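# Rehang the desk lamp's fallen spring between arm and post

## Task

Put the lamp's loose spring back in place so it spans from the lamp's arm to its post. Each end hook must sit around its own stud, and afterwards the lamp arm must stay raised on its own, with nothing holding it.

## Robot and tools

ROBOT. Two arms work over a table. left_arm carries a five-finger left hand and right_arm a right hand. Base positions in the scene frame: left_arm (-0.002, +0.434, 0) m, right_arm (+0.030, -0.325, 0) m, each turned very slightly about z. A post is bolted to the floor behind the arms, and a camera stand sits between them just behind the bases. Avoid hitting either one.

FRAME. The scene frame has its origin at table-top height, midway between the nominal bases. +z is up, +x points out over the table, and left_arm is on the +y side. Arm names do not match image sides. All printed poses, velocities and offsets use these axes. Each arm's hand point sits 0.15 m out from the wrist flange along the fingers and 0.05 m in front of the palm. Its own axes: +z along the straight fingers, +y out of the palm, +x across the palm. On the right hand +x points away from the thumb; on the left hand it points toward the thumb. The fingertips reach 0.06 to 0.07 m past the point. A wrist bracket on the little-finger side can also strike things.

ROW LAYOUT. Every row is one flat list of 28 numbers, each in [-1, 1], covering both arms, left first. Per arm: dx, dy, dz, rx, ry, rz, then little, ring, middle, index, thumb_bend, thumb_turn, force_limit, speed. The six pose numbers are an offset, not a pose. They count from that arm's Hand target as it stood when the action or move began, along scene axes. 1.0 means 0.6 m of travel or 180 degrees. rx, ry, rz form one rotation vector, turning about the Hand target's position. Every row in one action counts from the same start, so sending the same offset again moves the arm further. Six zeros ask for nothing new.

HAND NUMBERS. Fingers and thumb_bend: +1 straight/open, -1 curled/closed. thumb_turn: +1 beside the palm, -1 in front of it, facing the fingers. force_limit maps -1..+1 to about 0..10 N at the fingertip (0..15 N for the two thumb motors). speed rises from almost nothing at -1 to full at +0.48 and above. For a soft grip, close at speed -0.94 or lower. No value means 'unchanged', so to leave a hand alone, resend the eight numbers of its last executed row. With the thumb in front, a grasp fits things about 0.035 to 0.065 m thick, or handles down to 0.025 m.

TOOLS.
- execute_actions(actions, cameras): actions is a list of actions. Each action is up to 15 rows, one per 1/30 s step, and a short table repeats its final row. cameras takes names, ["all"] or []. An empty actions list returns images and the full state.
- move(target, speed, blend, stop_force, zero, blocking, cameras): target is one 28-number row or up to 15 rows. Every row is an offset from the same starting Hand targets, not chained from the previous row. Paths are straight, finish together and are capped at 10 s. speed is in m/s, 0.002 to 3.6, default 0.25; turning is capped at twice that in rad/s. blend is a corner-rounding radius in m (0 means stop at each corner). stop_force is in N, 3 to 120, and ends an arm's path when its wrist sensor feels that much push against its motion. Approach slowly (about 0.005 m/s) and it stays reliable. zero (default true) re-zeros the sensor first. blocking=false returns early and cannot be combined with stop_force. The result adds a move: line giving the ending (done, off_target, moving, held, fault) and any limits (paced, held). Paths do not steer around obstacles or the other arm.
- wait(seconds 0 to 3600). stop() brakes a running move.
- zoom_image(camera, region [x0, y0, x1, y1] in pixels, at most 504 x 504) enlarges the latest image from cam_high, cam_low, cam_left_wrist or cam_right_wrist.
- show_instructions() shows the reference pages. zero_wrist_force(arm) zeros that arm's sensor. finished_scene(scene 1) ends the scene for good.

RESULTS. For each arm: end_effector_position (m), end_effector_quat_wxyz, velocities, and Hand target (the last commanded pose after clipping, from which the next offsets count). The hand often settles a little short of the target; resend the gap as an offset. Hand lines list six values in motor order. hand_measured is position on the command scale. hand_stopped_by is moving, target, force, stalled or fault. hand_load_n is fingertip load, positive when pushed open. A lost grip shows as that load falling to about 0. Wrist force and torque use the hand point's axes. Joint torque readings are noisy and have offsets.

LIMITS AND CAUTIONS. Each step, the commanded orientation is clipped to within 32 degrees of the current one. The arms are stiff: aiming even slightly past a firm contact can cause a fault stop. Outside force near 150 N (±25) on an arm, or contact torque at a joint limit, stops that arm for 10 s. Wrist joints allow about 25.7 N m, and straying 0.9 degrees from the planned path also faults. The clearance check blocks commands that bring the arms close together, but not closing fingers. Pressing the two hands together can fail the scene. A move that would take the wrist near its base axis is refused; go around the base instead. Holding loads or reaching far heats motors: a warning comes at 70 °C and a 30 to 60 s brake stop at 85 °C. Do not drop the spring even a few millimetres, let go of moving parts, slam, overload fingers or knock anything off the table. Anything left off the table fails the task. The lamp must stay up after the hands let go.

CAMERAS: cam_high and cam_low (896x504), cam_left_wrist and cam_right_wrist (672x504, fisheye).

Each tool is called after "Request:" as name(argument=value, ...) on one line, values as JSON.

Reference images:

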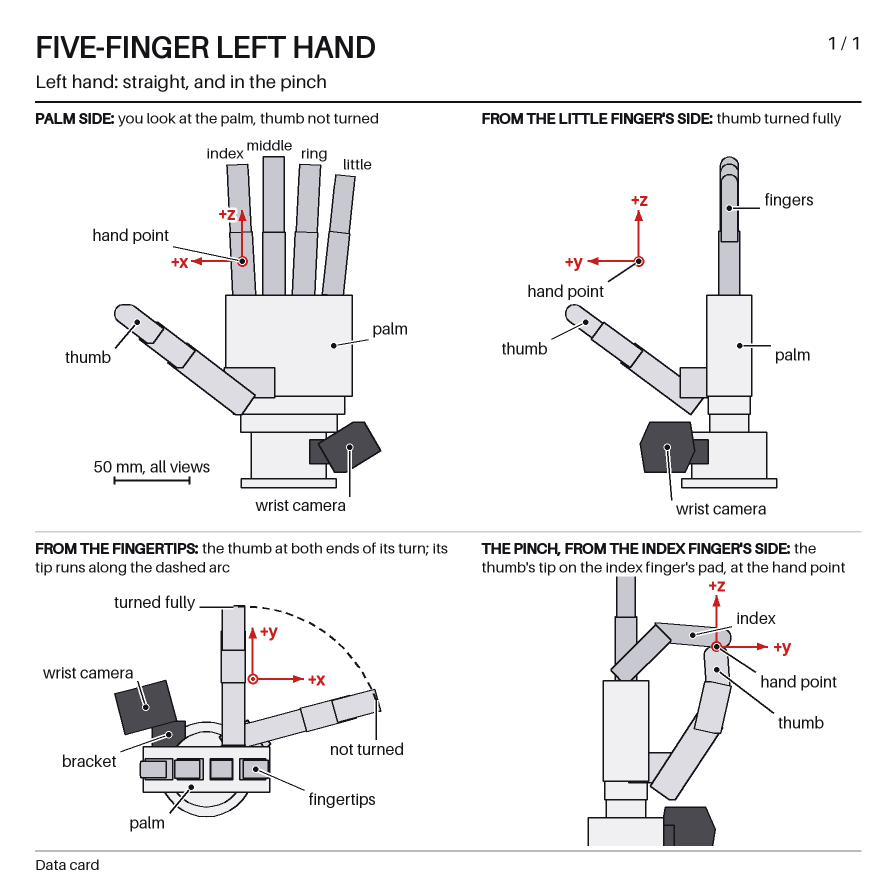

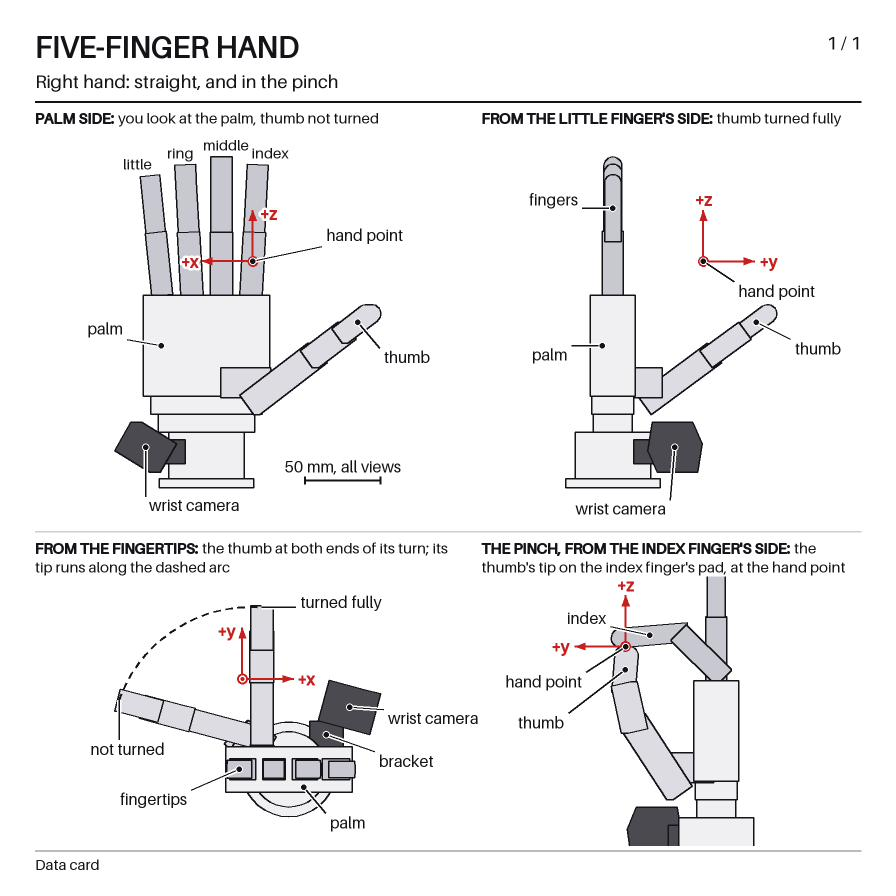

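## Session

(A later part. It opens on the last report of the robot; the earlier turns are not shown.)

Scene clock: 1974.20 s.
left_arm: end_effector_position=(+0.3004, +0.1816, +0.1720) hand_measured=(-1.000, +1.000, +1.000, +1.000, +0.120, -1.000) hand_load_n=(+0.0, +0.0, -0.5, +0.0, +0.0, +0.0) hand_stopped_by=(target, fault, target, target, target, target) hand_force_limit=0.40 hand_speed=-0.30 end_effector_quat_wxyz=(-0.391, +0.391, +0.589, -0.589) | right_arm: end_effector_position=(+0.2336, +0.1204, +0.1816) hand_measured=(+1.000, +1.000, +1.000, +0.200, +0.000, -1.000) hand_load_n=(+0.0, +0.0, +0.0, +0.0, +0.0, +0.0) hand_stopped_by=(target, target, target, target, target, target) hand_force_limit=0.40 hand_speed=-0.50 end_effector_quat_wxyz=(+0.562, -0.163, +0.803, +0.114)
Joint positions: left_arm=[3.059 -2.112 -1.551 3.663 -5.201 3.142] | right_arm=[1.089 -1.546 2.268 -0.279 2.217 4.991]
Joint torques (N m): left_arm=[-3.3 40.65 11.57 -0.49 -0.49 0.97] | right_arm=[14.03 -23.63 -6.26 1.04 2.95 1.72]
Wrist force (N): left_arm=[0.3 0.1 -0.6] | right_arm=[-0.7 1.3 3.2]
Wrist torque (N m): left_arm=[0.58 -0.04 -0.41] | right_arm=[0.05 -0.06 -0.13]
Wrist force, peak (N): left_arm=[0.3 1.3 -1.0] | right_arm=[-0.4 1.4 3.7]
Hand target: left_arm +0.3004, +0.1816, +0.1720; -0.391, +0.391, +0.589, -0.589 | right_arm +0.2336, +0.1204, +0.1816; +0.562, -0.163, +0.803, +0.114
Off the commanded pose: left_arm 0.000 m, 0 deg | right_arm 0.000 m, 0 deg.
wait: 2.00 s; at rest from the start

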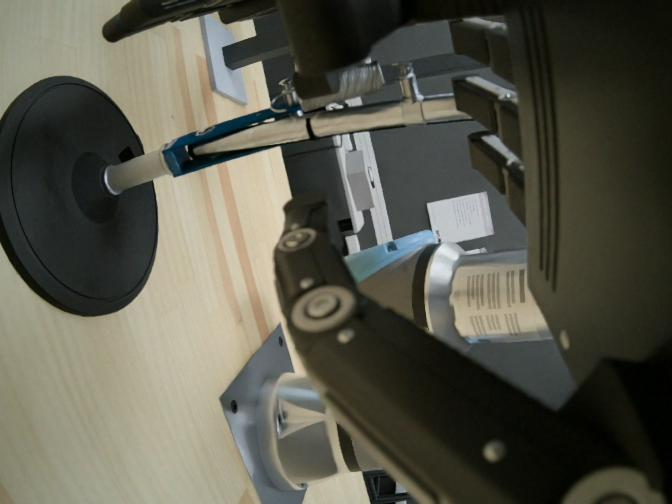

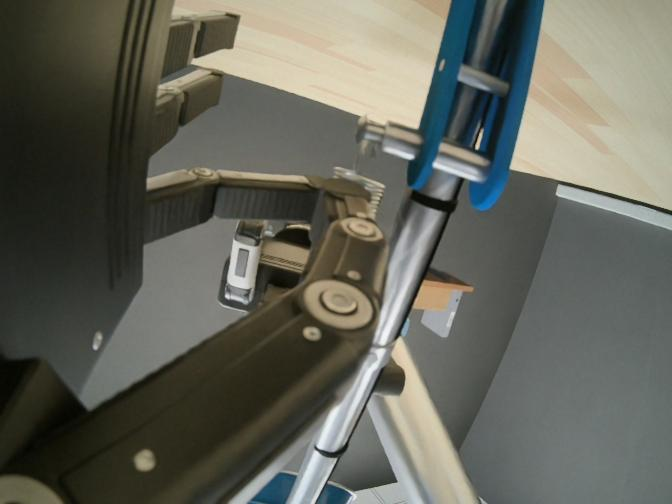

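Request:
move(target=[[0,0,0,0,0,0,-1,1,1,1,0.12,-1,0.4,-0.3,-0.0061,-0.0026,0,0,0,0,1,1,1,0.2,0.0,-1,0.4,-0.5],[0,0,0,0,0,0,-1,1,1,1,0.12,-1,0.4,-0.3,-0.0100,0.0066,0,0,0,0,1,1,1,0.2,0.0,-1,0.4,-0.5]], speed=0.02, stop_force=3)

Request:
wait(seconds=3, cameras=["cam_left_wrist", "cam_right_wrist"])

Request:
zoom_image(camera="cam_right_wrist", region=[240, 80, 440, 320])

Request:
zoom_image(camera="cam_left_wrist", region=[260, 30, 400, 140])

Scene clock: 1982.87 s.
left_arm: end_effector_position=(+0.3004, +0.1816, +0.1720) hand_measured=(-1.000, +1.000, +1.000, +1.000, +0.120, -1.000) hand_load_n=(+0.0, +0.0, +0.0, +0.0, +0.0, +0.0) hand_stopped_by=(target, fault, target, target, target, target) hand_force_limit=0.40 hand_speed=-0.30 end_effector_quat_wxyz=(-0.391, +0.391, +0.589, -0.589) | right_arm: end_effector_position=(+0.2276, +0.1243, +0.1816) hand_measured=(+1.000, +1.000, +1.000, +0.200, +0.000, -1.000) hand_load_n=(+0.0, +0.0, +0.0, +0.0, +0.0, -0.5) hand_stopped_by=(target, target, target, target, target, target) hand_force_limit=0.40 hand_speed=-0.50 end_effector_quat_wxyz=(+0.562, -0.163, +0.803, +0.114)
Joint positions: left_arm=[3.059 -2.112 -1.551 3.663 -5.201 3.142] | right_arm=[1.116 -1.533 2.256 -0.27 2.242 5.005]
Joint torques (N m): left_arm=[-3.25 40.25 11.76 -0.49 -0.23 1.11] | right_arm=[13.54 -9.39 -25.53 1.2 3.06 1.72]
Wrist force (N): left_arm=[0.2 0.6 -0.9] | right_arm=[-0.3 1.5 3.3]
Wrist torque (N m): left_arm=[0.63 -0.03 -0.42] | right_arm=[0.08 -0.11 -0.11]
Wrist force, peak (N): left_arm=[0.7 1.2 -0.7] | right_arm=[-0.3 1.4 3.8]
Hand target: left_arm +0.3004, +0.1816, +0.1720; -0.391, +0.391, +0.589, -0.589 | right_arm +0.2276, +0.1243, +0.1816; +0.562, -0.163, +0.803, +0.114
Off the commanded pose: left_arm 0.000 m, 0 deg | right_arm 0.000 m, 0 deg.
move: done

Scene clock: 1985.87 s.
left_arm: end_effector_position=(+0.3004, +0.1816, +0.1720) hand_measured=(-1.000, +1.000, +1.000, +1.000, +0.120, -1.000) hand_load_n=(+0.0, +0.0, +0.0, +0.0, +0.0, +0.0) hand_stopped_by=(target, fault, target, target, target, target) hand_force_limit=0.40 hand_speed=-0.30 end_effector_quat_wxyz=(-0.391, +0.391, +0.589, -0.589) | right_arm: end_effector_position=(+0.2276, +0.1243, +0.1816) hand_measured=(+1.000, +1.000, +1.000, +0.200, +0.000, -1.000) hand_load_n=(+0.0, +0.0, +0.0, +0.0, +0.0, +0.0) hand_stopped_by=(target, target, target, target, target, target) hand_force_limit=0.40 hand_speed=-0.50 end_effector_quat_wxyz=(+0.562, -0.163, +0.803, +0.114)
Joint positions: left_arm=[3.059 -2.112 -1.551 3.663 -5.201 3.142] | right_arm=[1.116 -1.533 2.256 -0.27 2.242 5.005]
Joint torques (N m): left_arm=[-3.1 40.29 11.66 -0.48 -0.15 1.18] | right_arm=[14.17 -10.53 -25.07 0.95 3.27 1.55]
Wrist force (N): left_arm=[0.3 0.5 -0.9] | right_arm=[-0.4 1.5 3.4]
Wrist torque (N m): left_arm=[0.63 -0.06 -0.42] | right_arm=[0.06 -0.10 -0.12]
Wrist force, peak (N): left_arm=[0.2 1.0 -1.0] | right_arm=[-0.7 1.3 3.7]
Hand target: left_arm +0.3004, +0.1816, +0.1720; -0.391, +0.391, +0.589, -0.589 | right_arm +0.2276, +0.1243, +0.1816; +0.562, -0.163, +0.803, +0.114
Off the commanded pose: left_arm 0.000 m, 0 deg | right_arm 0.000 m, 0 deg.
wait: 3.00 s; at rest by 0.17 s

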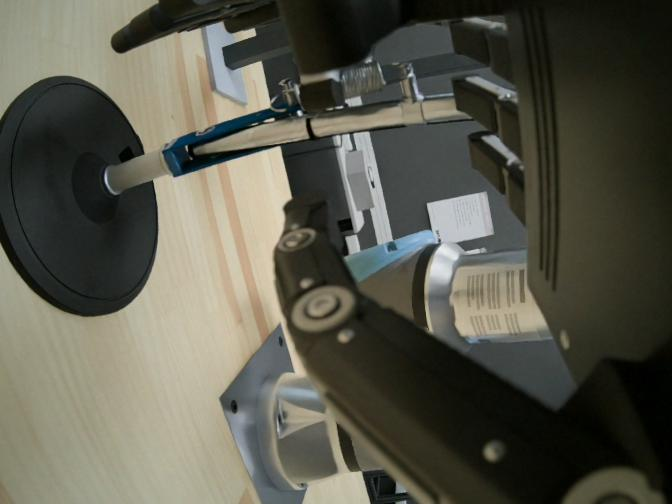

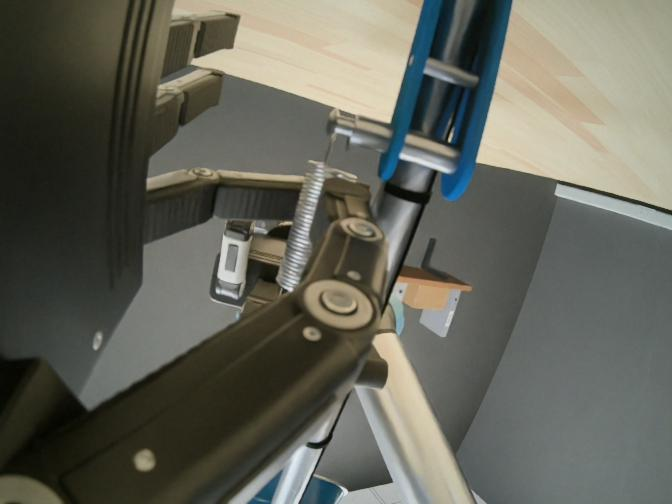

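Scaled by 2.100 from the camera's image (finer frame: 960x720).

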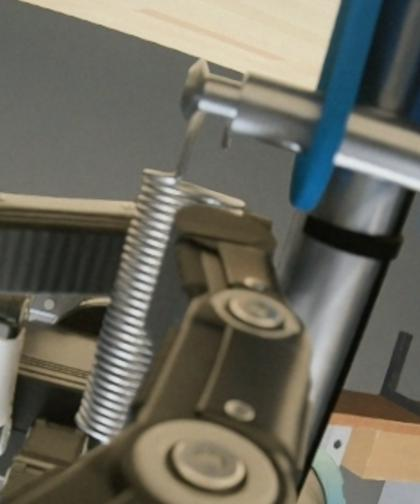

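Scaled by 3.600 from the camera's image (finer frame: 960x720).

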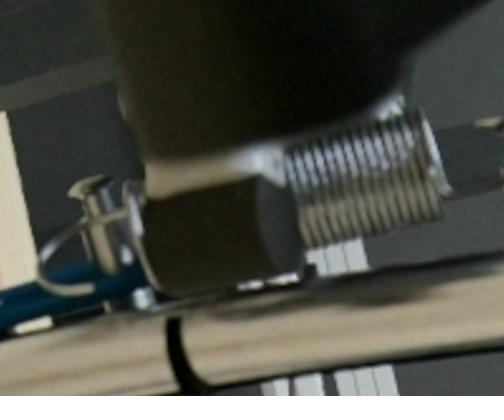

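Request:
move(target=[0,0,0,0,0,0,-1,1,1,1,0.12,-1,0.4,-0.3,-0.0008,-0.0067,0,0,0,0,1,1,1,0.2,0.0,-1,0.4,-0.5], speed=0.01)

Request:
wait(seconds=3, cameras=["cam_left_wrist", "cam_right_wrist"])

Request:
zoom_image(camera="cam_right_wrist", region=[240, 80, 440, 320])

Request:
zoom_image(camera="cam_left_wrist", region=[260, 30, 400, 140])

Scene clock: 1990.37 s.
left_arm: end_effector_position=(+0.3004, +0.1816, +0.1720) hand_measured=(-1.000, +1.000, +1.000, +1.000, +0.120, -1.000) hand_load_n=(+0.0, +0.0, +0.0, +0.0, +0.0, +0.0) hand_stopped_by=(target, fault, target, target, target, target) hand_force_limit=0.40 hand_speed=-0.30 end_effector_quat_wxyz=(-0.391, +0.391, +0.589, -0.589) | right_arm: end_effector_position=(+0.2271, +0.1204, +0.1816) hand_measured=(+1.000, +1.000, +1.000, +0.200, +0.000, -1.000) hand_load_n=(+0.0, +0.0, +0.0, +0.0, +0.0, +0.0) hand_stopped_by=(target, target, target, target, target, target) hand_force_limit=0.40 hand_speed=-0.50 end_effector_quat_wxyz=(+0.562, -0.163, +0.803, +0.114)
Joint positions: left_arm=[3.059 -2.112 -1.551 3.663 -5.201 3.142] | right_arm=[1.111 -1.544 2.267 -0.272 2.237 5.003]
Joint torques (N m): left_arm=[-2.85 40.25 12.03 -0.52 -0.1 1.13] | right_arm=[-15.33 -24.84 -7.66 -1.33 -2.25 -1.55]
Wrist force (N): left_arm=[0.1 0.4 -0.4] | right_arm=[-0.5 1.5 3.4]
Wrist torque (N m): left_arm=[0.61 -0.01 -0.43] | right_arm=[0.07 -0.09 0.02]
Wrist force, peak (N): left_arm=[0.0 1.1 -1.0] | right_arm=[-0.5 1.7 3.7]
Hand target: left_arm +0.3004, +0.1816, +0.1720; -0.391, +0.391, +0.589, -0.589 | right_arm +0.2271, +0.1203, +0.1816; +0.562, -0.163, +0.803, +0.114
Off the commanded pose: left_arm 0.000 m, 0 deg | right_arm 0.000 m, 0 deg.
move: done

Scene clock: 1993.37 s.
left_arm: end_effector_position=(+0.3004, +0.1816, +0.1720) hand_measured=(-1.000, +1.000, +1.000, +1.000, +0.120, -1.000) hand_load_n=(+0.0, +0.0, +0.0, -0.5, +0.0, +0.0) hand_stopped_by=(target, fault, target, target, target, target) hand_force_limit=0.40 hand_speed=-0.30 end_effector_quat_wxyz=(-0.391, +0.391, +0.589, -0.589) | right_arm: end_effector_position=(+0.2271, +0.1203, +0.1816) hand_measured=(+1.000, +1.000, +1.000, +0.200, +0.000, -1.000) hand_load_n=(+0.0, +0.0, +0.0, +0.0, +0.0, +0.0) hand_stopped_by=(target, target, target, target, target, target) hand_force_limit=0.40 hand_speed=-0.50 end_effector_quat_wxyz=(+0.562, -0.163, +0.803, +0.114)
Joint positions: left_arm=[3.059 -2.112 -1.551 3.663 -5.201 3.142] | right_arm=[1.111 -1.544 2.267 -0.272 2.237 5.003]
Joint torques (N m): left_arm=[-3.36 39.83 11.89 -0.55 -0.05 1.11] | right_arm=[-15.44 -24.57 -5.69 -1.34 -2 -1.65]
Wrist force (N): left_arm=[0.1 0.8 -0.5] | right_arm=[0.1 1.4 3.5]
Wrist torque (N m): left_arm=[0.62 -0.01 -0.44] | right_arm=[0.04 -0.18 0.06]
Wrist force, peak (N): left_arm=[0.4 0.7 -1.3] | right_arm=[-0.5 1.7 3.6]
Hand target: left_arm +0.3004, +0.1816, +0.1720; -0.391, +0.391, +0.589, -0.589 | right_arm +0.2271, +0.1203, +0.1816; +0.562, -0.163, +0.803, +0.114
Off the commanded pose: left_arm 0.000 m, 0 deg | right_arm 0.000 m, 0 deg.
wait: 3.00 s; at rest by 0.17 s

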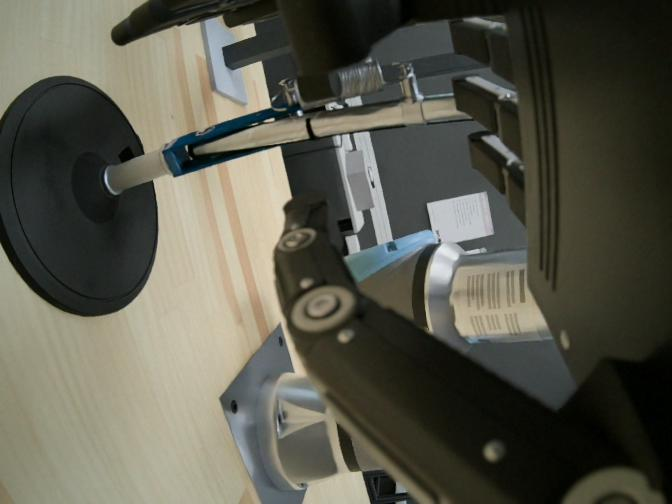

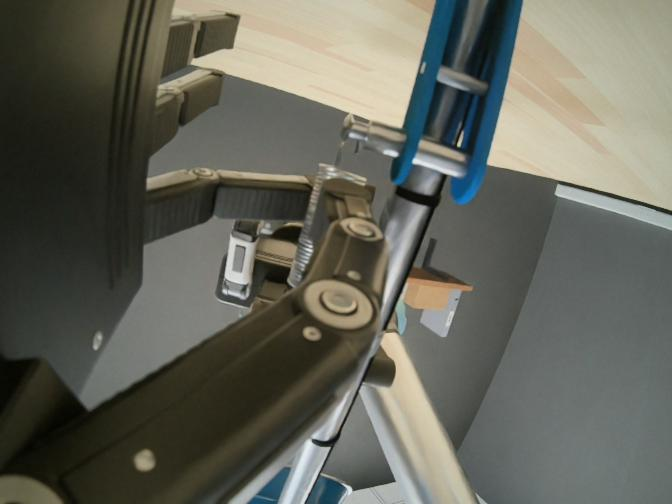

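Scaled by 2.100 from the camera's image (finer frame: 960x720).

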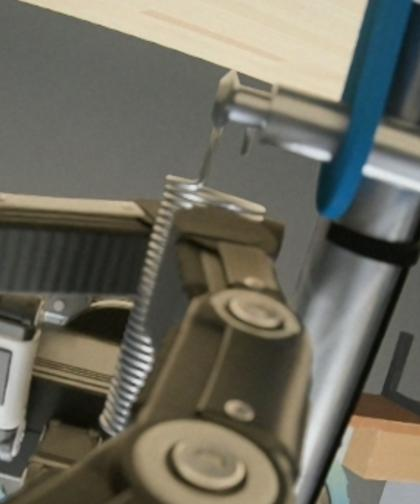

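Scaled by 3.600 from the camera's image (finer frame: 960x720).

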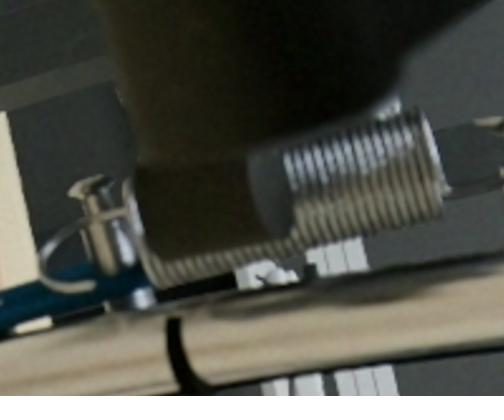

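Request:
execute_actions(actions=[[[0,0,0,0,0,0,-1,1,1,1,0.12,-1,0.4,-0.3,0,0,0,0,0,0,1,1,1,0.05,0.0,-1,0.2,-0.8]],[[0,0,0,0,0,0,-1,1,1,1,0.12,-1,0.4,-0.3,0,0,0,0,0,0,1,1,1,0.05,0.0,-1,0.2,-0.8]]], cameras=["cam_left_wrist", "cam_right_wrist"])

Request:
zoom_image(camera="cam_right_wrist", region=[240, 80, 440, 320])

Request:
zoom_image(camera="cam_left_wrist", region=[260, 30, 400, 140])

Scene clock: 1998.13 s.
left_arm: end_effector_position=(+0.3004, +0.1816, +0.1720) hand_measured=(-1.000, +1.000, +1.000, +1.000, +0.120, -1.000) hand_load_n=(+0.0, +0.0, -0.5, +0.0, +0.0, +0.0) hand_stopped_by=(target, fault, target, target, target, target) hand_force_limit=0.40 hand_speed=-0.30 end_effector_quat_wxyz=(-0.391, +0.391, +0.589, -0.589) | right_arm: end_effector_position=(+0.2271, +0.1203, +0.1816) hand_measured=(+1.000, +1.000, +1.000, +0.050, +0.000, -1.000) hand_load_n=(+0.0, +0.0, +0.0, +0.0, +0.0, +0.0) hand_stopped_by=(target, target, target, target, target, target) hand_force_limit=0.20 hand_speed=-0.80 end_effector_quat_wxyz=(+0.562, -0.163, +0.803, +0.114)
Joint positions: left_arm=[3.059 -2.112 -1.551 3.663 -5.201 3.142] | right_arm=[1.111 -1.544 2.267 -0.272 2.237 5.003]
Joint torques (N m): left_arm=[-3.19 39.77 12.38 -0.5 0.02 1.02] | right_arm=[-15.06 -23.47 -5.84 -1.3 -1.96 -1.79]
Wrist force (N): left_arm=[-0.1 0.5 -0.4] | right_arm=[-0.3 1.5 3.5]
Wrist torque (N m): left_arm=[0.60 0.02 -0.45] | right_arm=[0.06 -0.13 0.04]
Wrist force, peak (N): left_arm=[0.4 1.1 -1.0] | right_arm=[-0.4 1.6 3.7]
Hand target: left_arm +0.3004, +0.1816, +0.1720; -0.391, +0.391, +0.589, -0.589 | right_arm +0.2271, +0.1203, +0.1816; +0.562, -0.163, +0.803, +0.114
Off the commanded pose: left_arm 0.000 m, 0 deg | right_arm 0.000 m, 0 deg.

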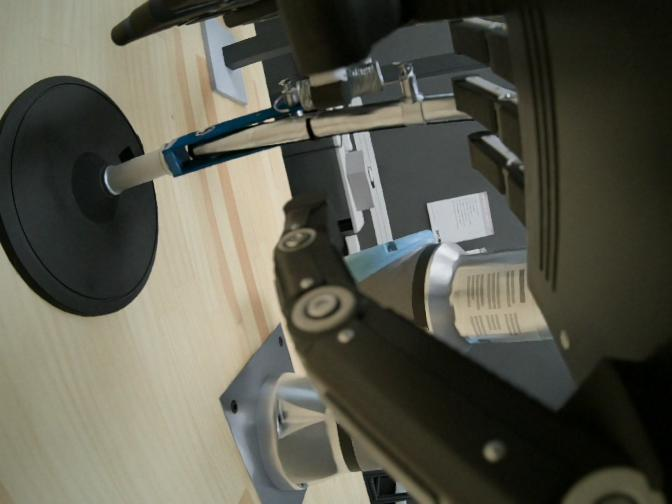

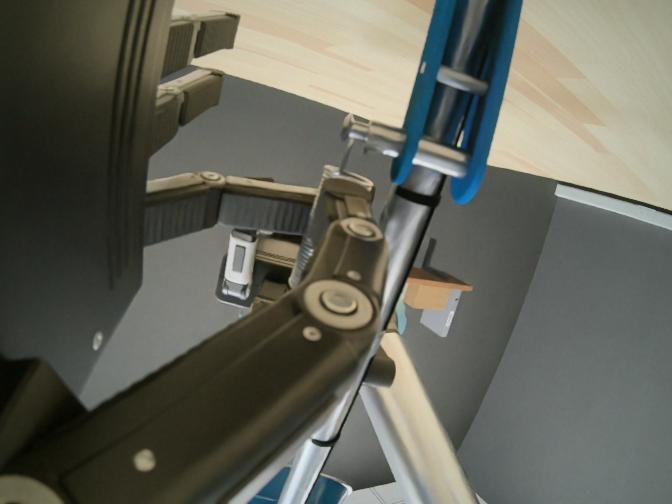

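Scaled by 2.100 from the camera's image (finer frame: 960x720).

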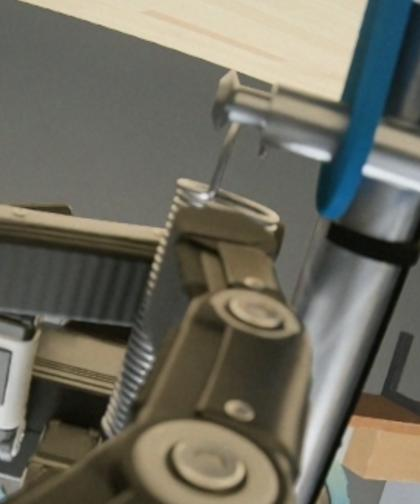

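Scaled by 3.600 from the camera's image (finer frame: 960x720).

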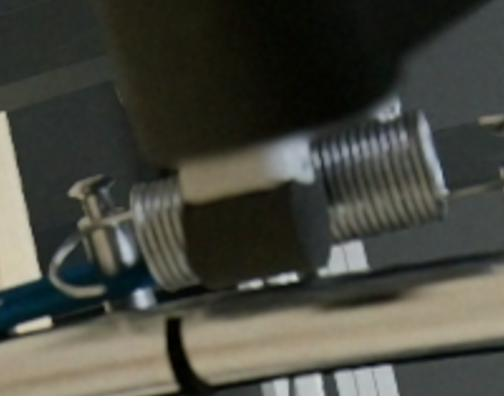

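Request:
execute_actions(actions=[[[0,0,0,0,0,0,-1,1,1,1,0.12,-1,0.4,-0.3,0,0,0,0,0,0,1,1,1,-0.3,0.0,-1,0.4,-0.94]],[[0,0,0,0,0,0,-1,1,1,1,0.12,-1,0.4,-0.3,0,0,0,0,0,0,1,1,1,-0.3,0.0,-1,0.4,-0.94]],[[0,0,0,0,0,0,-1,1,1,1,0.12,-1,0.4,-0.3,0,0,0,0,0,0,1,1,1,-0.3,0.0,-1,0.4,-0.94]]], cameras=["cam_left_wrist", "cam_right_wrist"])

Request:
zoom_image(camera="cam_right_wrist", region=[240, 80, 440, 320])

Request:
zoom_image(camera="cam_left_wrist", region=[260, 30, 400, 140])

Scene clock: 2004.37 s.
left_arm: end_effector_position=(+0.3004, +0.1816, +0.1720) hand_measured=(-1.000, +1.000, +1.000, +1.000, +0.120, -1.000) hand_load_n=(+0.0, +0.0, +0.0, +0.0, +0.0, +0.0) hand_stopped_by=(target, fault, target, target, target, target) hand_force_limit=0.40 hand_speed=-0.30 end_effector_quat_wxyz=(-0.391, +0.391, +0.589, -0.589) | right_arm: end_effector_position=(+0.2271, +0.1203, +0.1816) hand_measured=(+1.000, +1.000, +1.000, -0.026, +0.000, -1.000) hand_load_n=(+0.0, +0.0, +0.0, +8.5, +2.0, -1.0) hand_stopped_by=(target, target, target, force, target, target) hand_force_limit=0.40 hand_speed=-0.94 end_effector_quat_wxyz=(+0.562, -0.163, +0.803, +0.114)
Joint positions: left_arm=[3.059 -2.112 -1.551 3.663 -5.201 3.142] | right_arm=[1.111 -1.544 2.267 -0.272 2.237 5.003]
Joint torques (N m): left_arm=[-3.16 40.01 12.31 -0.49 0.1 1.18] | right_arm=[-15.2 -24.61 -6.02 -1.22 -1.49 -1.68]
Wrist force (N): left_arm=[0.0 0.3 -0.5] | right_arm=[-0.8 1.2 3.6]
Wrist torque (N m): left_arm=[0.56 0.00 -0.42] | right_arm=[0.02 -0.07 0.01]
Wrist force, peak (N): left_arm=[0.2 1.0 -1.1] | right_arm=[-0.4 1.5 3.8]
Hand target: left_arm +0.3004, +0.1816, +0.1720; -0.391, +0.391, +0.589, -0.589 | right_arm +0.2271, +0.1203, +0.1816; +0.562, -0.163, +0.803, +0.114
Off the commanded pose: left_arm 0.000 m, 0 deg | right_arm 0.000 m, 0 deg.

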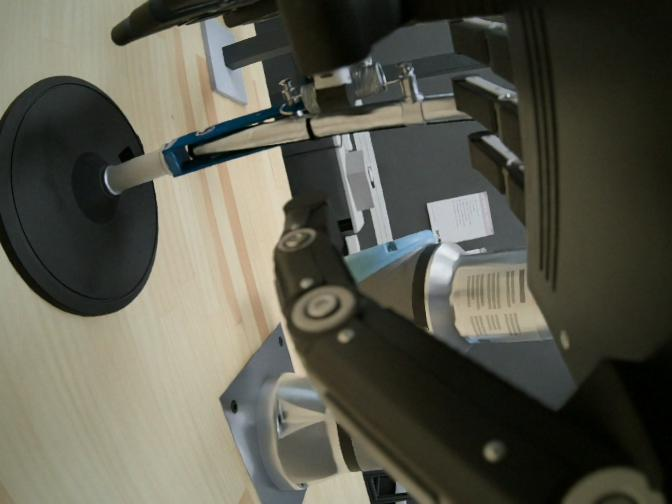

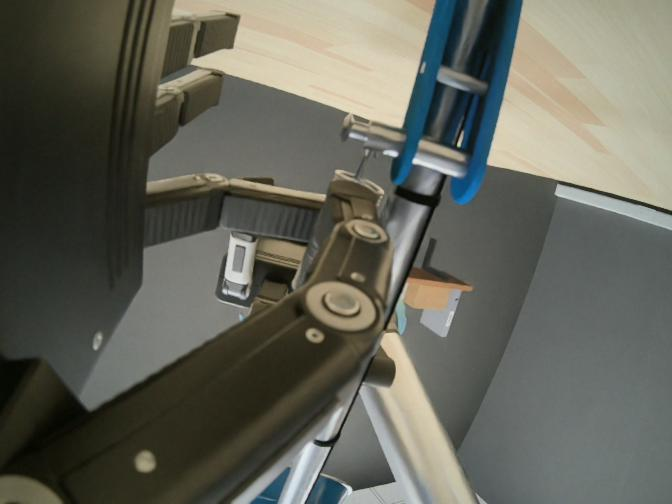

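Scaled by 2.100 from the camera's image (finer frame: 960x720).

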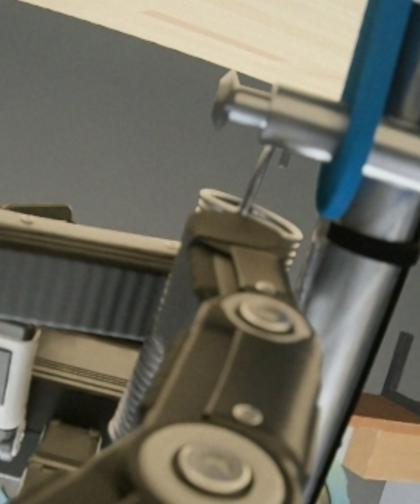

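Scaled by 3.600 from the camera's image (finer frame: 960x720).

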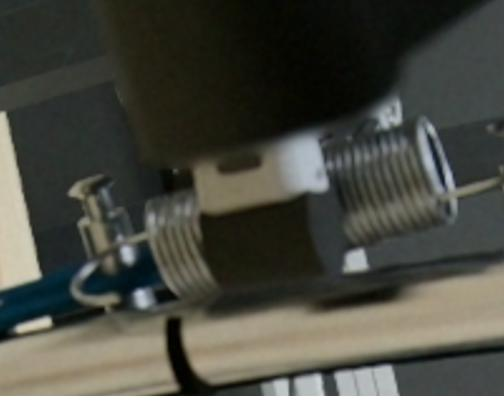

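Request:
move(target=[0,0,0,0,0,0,-1,1,1,1,0.12,-1,0.4,-0.3,0.0035,-0.0083,0.0008,-0.0487,-0.0205,0,1,1,1,-0.3,0.0,-1,0.4,-0.94], speed=0.02, cameras=["cam_left_wrist", "cam_right_wrist"])

Request:
zoom_image(camera="cam_right_wrist", region=[240, 80, 440, 320])

Request:
zoom_image(camera="cam_left_wrist", region=[250, 0, 450, 140])

Scene clock: 2016.47 s.
left_arm: end_effector_position=(+0.3004, +0.1816, +0.1720) hand_measured=(-1.000, +1.000, +1.000, +1.000, +0.120, -1.000) hand_load_n=(+0.0, +0.0, +0.0, +0.0, +0.0, +0.0) hand_stopped_by=(target, fault, target, target, target, target) hand_force_limit=0.40 hand_speed=-0.30 end_effector_quat_wxyz=(-0.391, +0.391, +0.589, -0.589) | right_arm: end_effector_position=(+0.2292, +0.1153, +0.1820) hand_measured=(+1.000, +1.000, +1.000, -0.026, +0.000, -1.000) hand_load_n=(+0.0, +0.0, +0.0, +8.5, +2.0, -1.0) hand_stopped_by=(target, target, target, force, target, target) hand_force_limit=0.40 hand_speed=-0.94 end_effector_quat_wxyz=(+0.573, -0.209, +0.791, +0.047)
Joint positions: left_arm=[3.059 -2.112 -1.551 3.663 -5.201 3.142] | right_arm=[1.124 -1.545 2.239 -0.221 2.304 4.866]
Joint torques (N m): left_arm=[-2.92 39.79 12.22 -0.44 0.2 1.22] | right_arm=[14.39 -9.01 -24.88 1.48 3.2 -1.75]
Wrist force (N): left_arm=[0.1 0.9 -0.6] | right_arm=[-0.4 1.3 3.4]
Wrist torque (N m): left_arm=[0.63 0.00 -0.44] | right_arm=[0.05 -0.10 0.02]
Wrist force, peak (N): left_arm=[0.2 1.1 -1.1] | right_arm=[-0.3 1.4 3.8]
Hand target: left_arm +0.3004, +0.1816, +0.1720; -0.391, +0.391, +0.589, -0.589 | right_arm +0.2292, +0.1153, +0.1820; +0.573, -0.209, +0.791, +0.047
Off the commanded pose: left_arm 0.000 m, 0 deg | right_arm 0.000 m, 0 deg.
move: done

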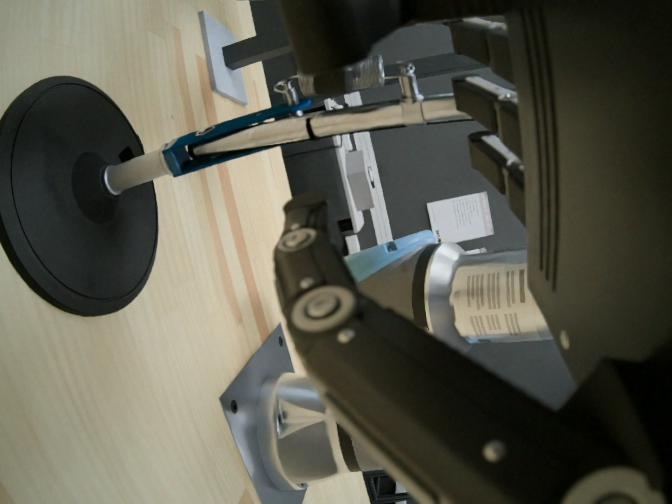

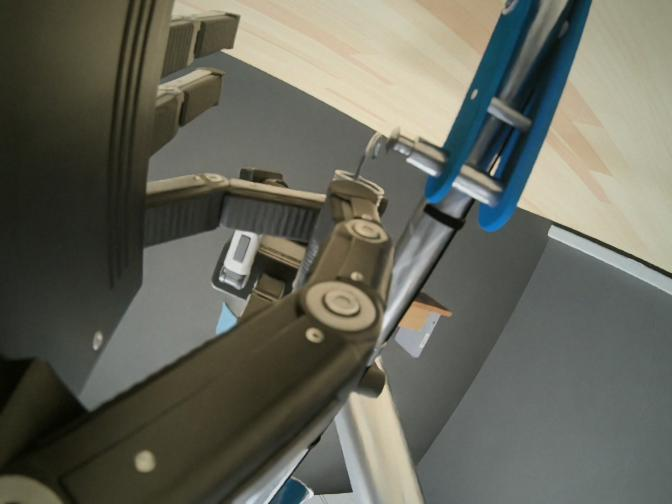

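Scaled by 2.100 from the camera's image (finer frame: 960x720).

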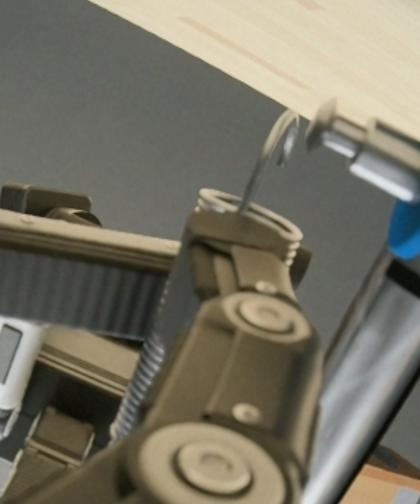

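Scaled by 2.520 from the camera's image (finer frame: 960x720).

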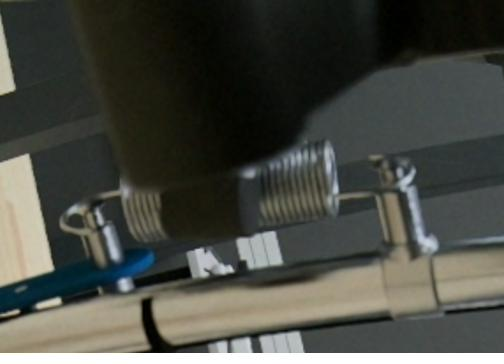

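Request:
execute_actions(actions=[])

Scene clock: 2025.53 s.
left_arm: end_effector_position=(+0.3004, +0.1816, +0.1720) hand_measured=(-1.000, +1.000, +1.000, +1.000, +0.120, -1.000) hand_load_n=(+0.0, +0.0, +0.0, -0.5, +0.0, +0.0) hand_stopped_by=(target, fault, target, target, target, target) hand_force_limit=0.40 hand_speed=-0.30 end_effector_quat_wxyz=(-0.391, +0.391, +0.589, -0.589) | right_arm: end_effector_position=(+0.2292, +0.1153, +0.1820) hand_measured=(+1.000, +1.000, +1.000, -0.026, +0.000, -1.000) hand_load_n=(+0.0, +0.0, +0.0, +8.5, +2.0, -1.5) hand_stopped_by=(target, target, target, force, target, target) hand_force_limit=0.40 hand_speed=-0.94 end_effector_quat_wxyz=(+0.573, -0.209, +0.791, +0.047)
Joint positions: left_arm=[3.059 -2.112 -1.551 3.663 -5.201 3.142] | right_arm=[1.124 -1.545 2.239 -0.221 2.305 4.865]
Joint velocities: within noise
Joint torques (N m): left_arm=[-3.03 39.96 11.97 -0.48 0.24 1.21] | right_arm=[13.72 -9.24 -24.64 1.23 3.18 -1.65]
Wrist force (N): left_arm=[0.0 0.2 -0.7] | right_arm=[-0.4 1.6 3.2]
Wrist torque (N m): left_arm=[0.61 -0.02 -0.43] | right_arm=[0.10 -0.10 0.03]
Wrist force, peak (N): left_arm=[0.0 1.0 -1.0] | right_arm=[-0.2 1.7 3.4]
Hand target: left_arm +0.3004, +0.1816, +0.1720; -0.391, +0.391, +0.589, -0.589 | right_arm +0.2292, +0.1153, +0.1820; +0.573, -0.209, +0.791, +0.047
Off the commanded pose: left_arm 0.000 m, 0 deg | right_arm 0.000 m, 0 deg.

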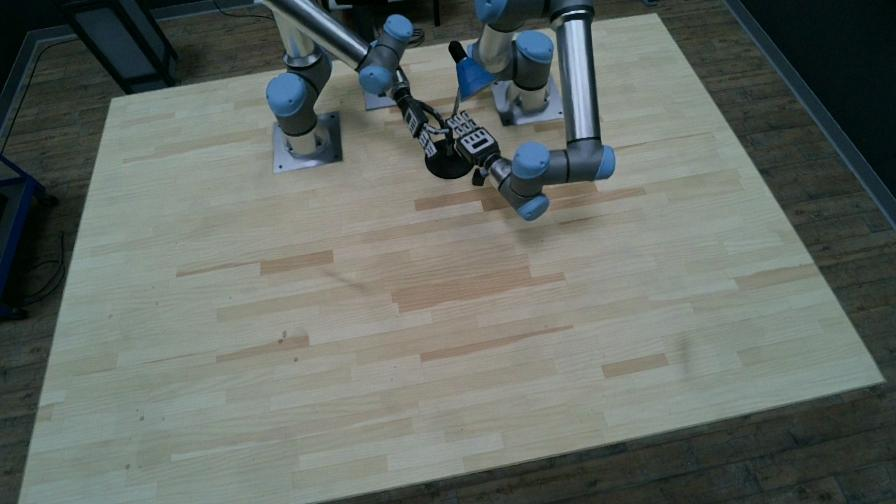

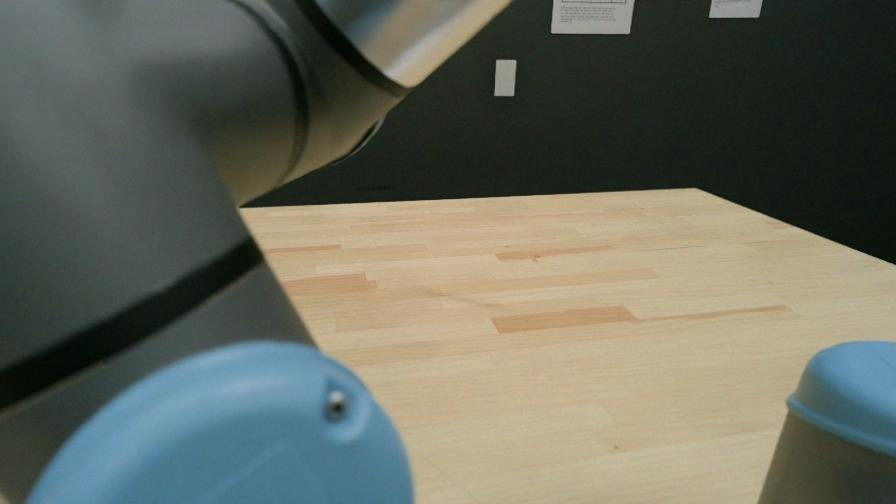

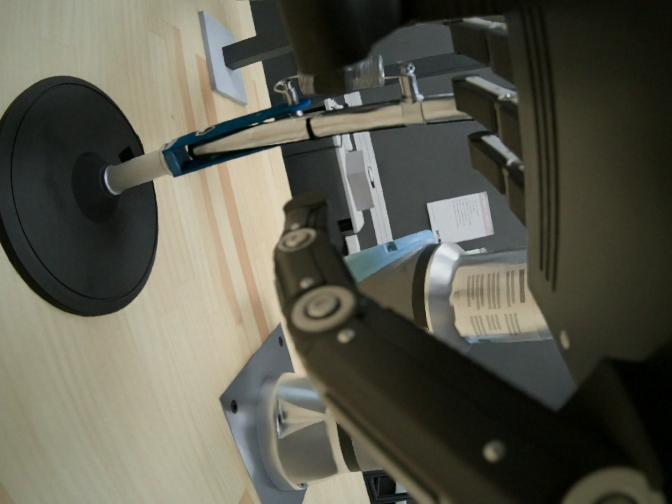

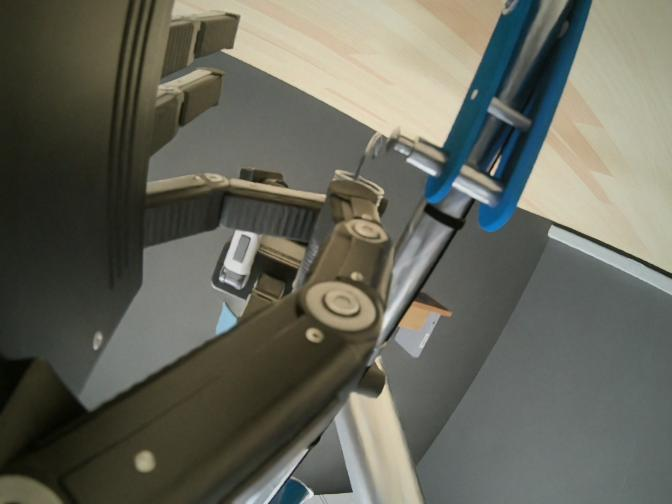

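Request:
zoom_image(camera="cam_left_wrist", region=[250, 0, 450, 140])

Request:
zoom_image(camera="cam_right_wrist", region=[240, 80, 440, 320])

Scaled by 2.520 from the camera's image (finer frame: 960x720).

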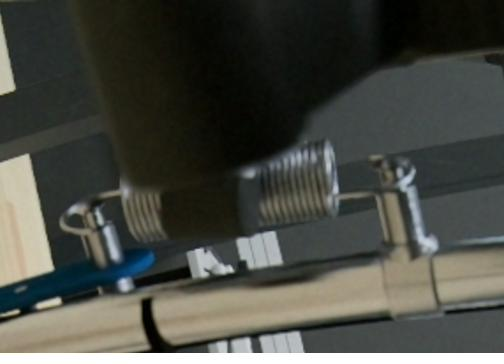

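Scaled by 2.100 from the camera's image (finer frame: 960x720).

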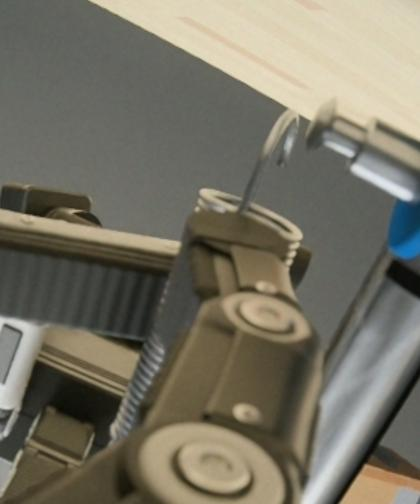

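Request:
move(target=[0,0,0,0,0,0,-1,1,1,1,0.12,-1,0.4,-0.3,-0.00603,-0.00255,0.00187,-0.01545,0.03659,0,1,1,1,-0.3,0.0,-1,0.4,-0.94], speed=0.02, cameras=["cam_left_wrist","cam_right_wrist"])

Request:
zoom_image(camera="cam_left_wrist", region=[250, 0, 450, 140])

Request:
zoom_image(camera="cam_right_wrist", region=[240, 80, 440, 320])

Scene clock: 2038.90 s.
left_arm: end_effector_position=(+0.3004, +0.1816, +0.1720) hand_measured=(-1.000, +1.000, +1.000, +1.000, +0.120, -1.000) hand_load_n=(+0.5, +0.0, +0.0, +0.0, +0.0, +0.0) hand_stopped_by=(target, fault, target, target, target, target) hand_force_limit=0.40 hand_speed=-0.30 end_effector_quat_wxyz=(-0.391, +0.391, +0.589, -0.589) | right_arm: end_effector_position=(+0.2256, +0.1138, +0.1832) hand_measured=(+1.000, +1.000, +1.000, -0.026, +0.000, -1.000) hand_load_n=(+0.0, +0.0, +0.0, +9.0, +2.0, +0.0) hand_stopped_by=(target, target, target, force, target, target) hand_force_limit=0.40 hand_speed=-0.94 end_effector_quat_wxyz=(+0.522, -0.220, +0.823, +0.040)
Joint positions: left_arm=[3.059 -2.112 -1.551 3.663 -5.201 3.142] | right_arm=[1.109 -1.552 2.171 0.001 2.249 4.948]
Joint torques (N m): left_arm=[-2.98 39.5 12.62 -0.55 0.42 1.28] | right_arm=[-14.97 -23.09 -24.31 1.83 -2.23 1.47]
Wrist force (N): left_arm=[0.2 0.8 -0.5] | right_arm=[-3.5 1.6 2.6]
Wrist torque (N m): left_arm=[0.64 -0.03 -0.43] | right_arm=[0.14 0.07 -0.14]
Wrist force, peak (N): left_arm=[0.2 1.2 -0.9] | right_arm=[-3.2 1.7 3.2]
Hand target: left_arm +0.3004, +0.1816, +0.1720; -0.391, +0.391, +0.589, -0.589 | right_arm +0.2256, +0.1138, +0.1832; +0.522, -0.220, +0.823, +0.040
Off the commanded pose: left_arm 0.000 m, 0 deg | right_arm 0.000 m, 0 deg.
move: done

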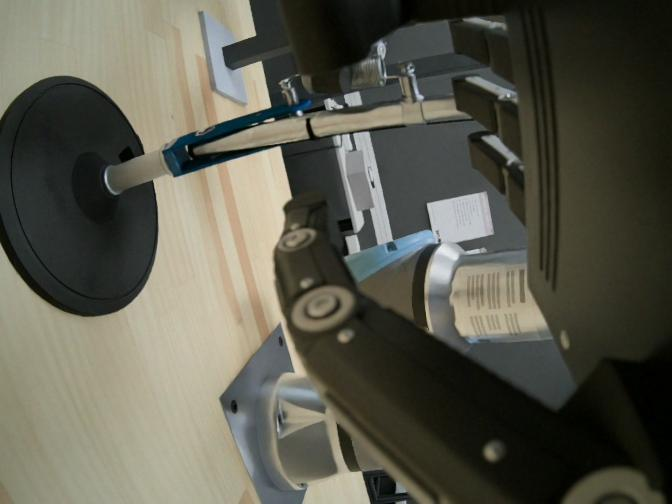

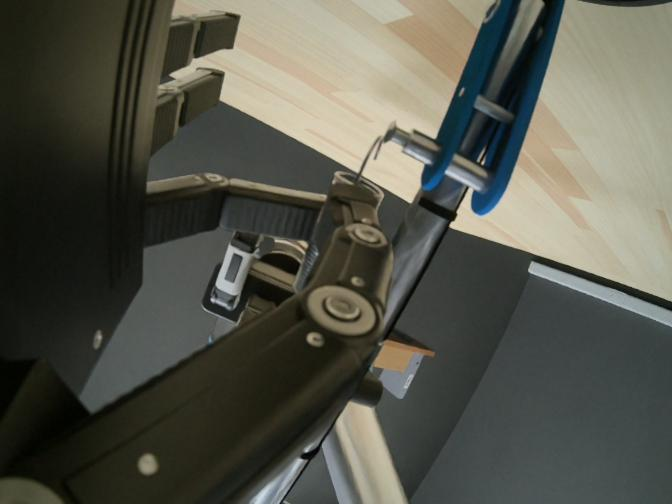

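Scaled by 2.520 from the camera's image (finer frame: 960x720).

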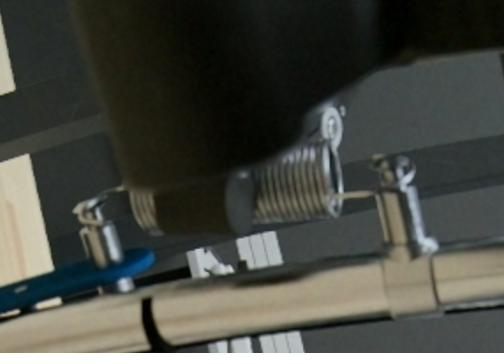

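Scaled by 2.100 from the camera's image (finer frame: 960x720).

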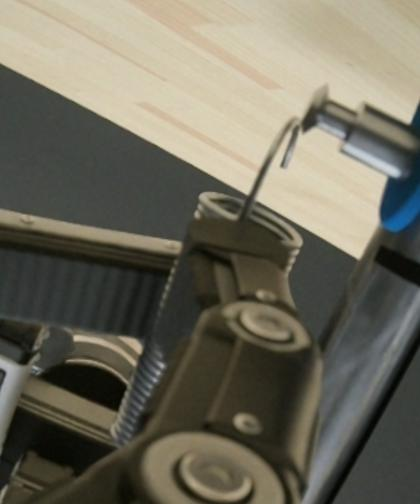

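Request:
zoom_image(camera="cam_left_wrist", region=[260, 50, 320, 100])

Request:
zoom_image(camera="cam_right_wrist", region=[340, 100, 440, 190])

Request:
zoom_image(camera="cam_left_wrist", region=[360, 30, 440, 110])

Scaled by 8.400 from the camera's image (finer frame: 960x720).

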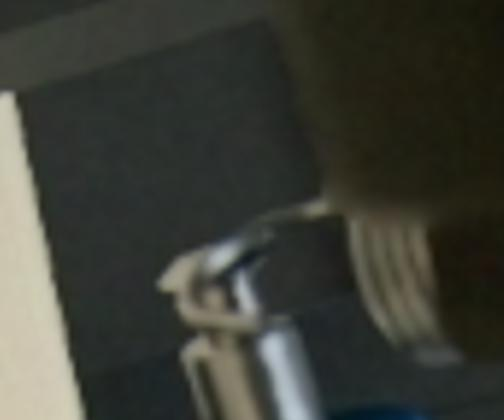

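Scaled by 5.040 from the camera's image (finer frame: 960x720).

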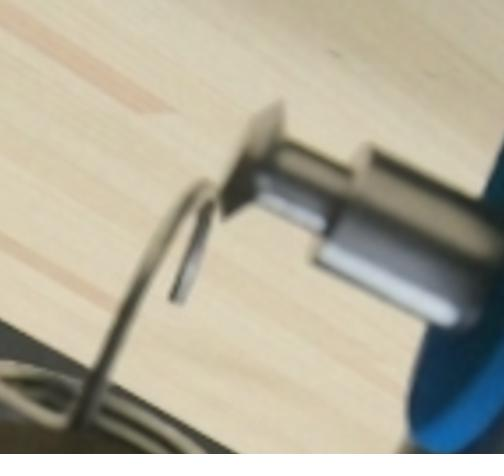

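Scaled by 6.300 from the camera's image (finer frame: 960x720).

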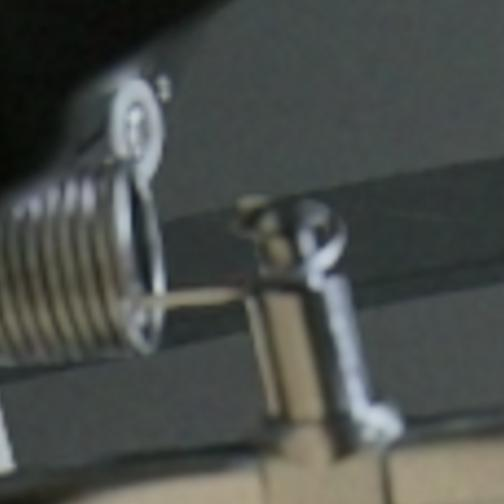

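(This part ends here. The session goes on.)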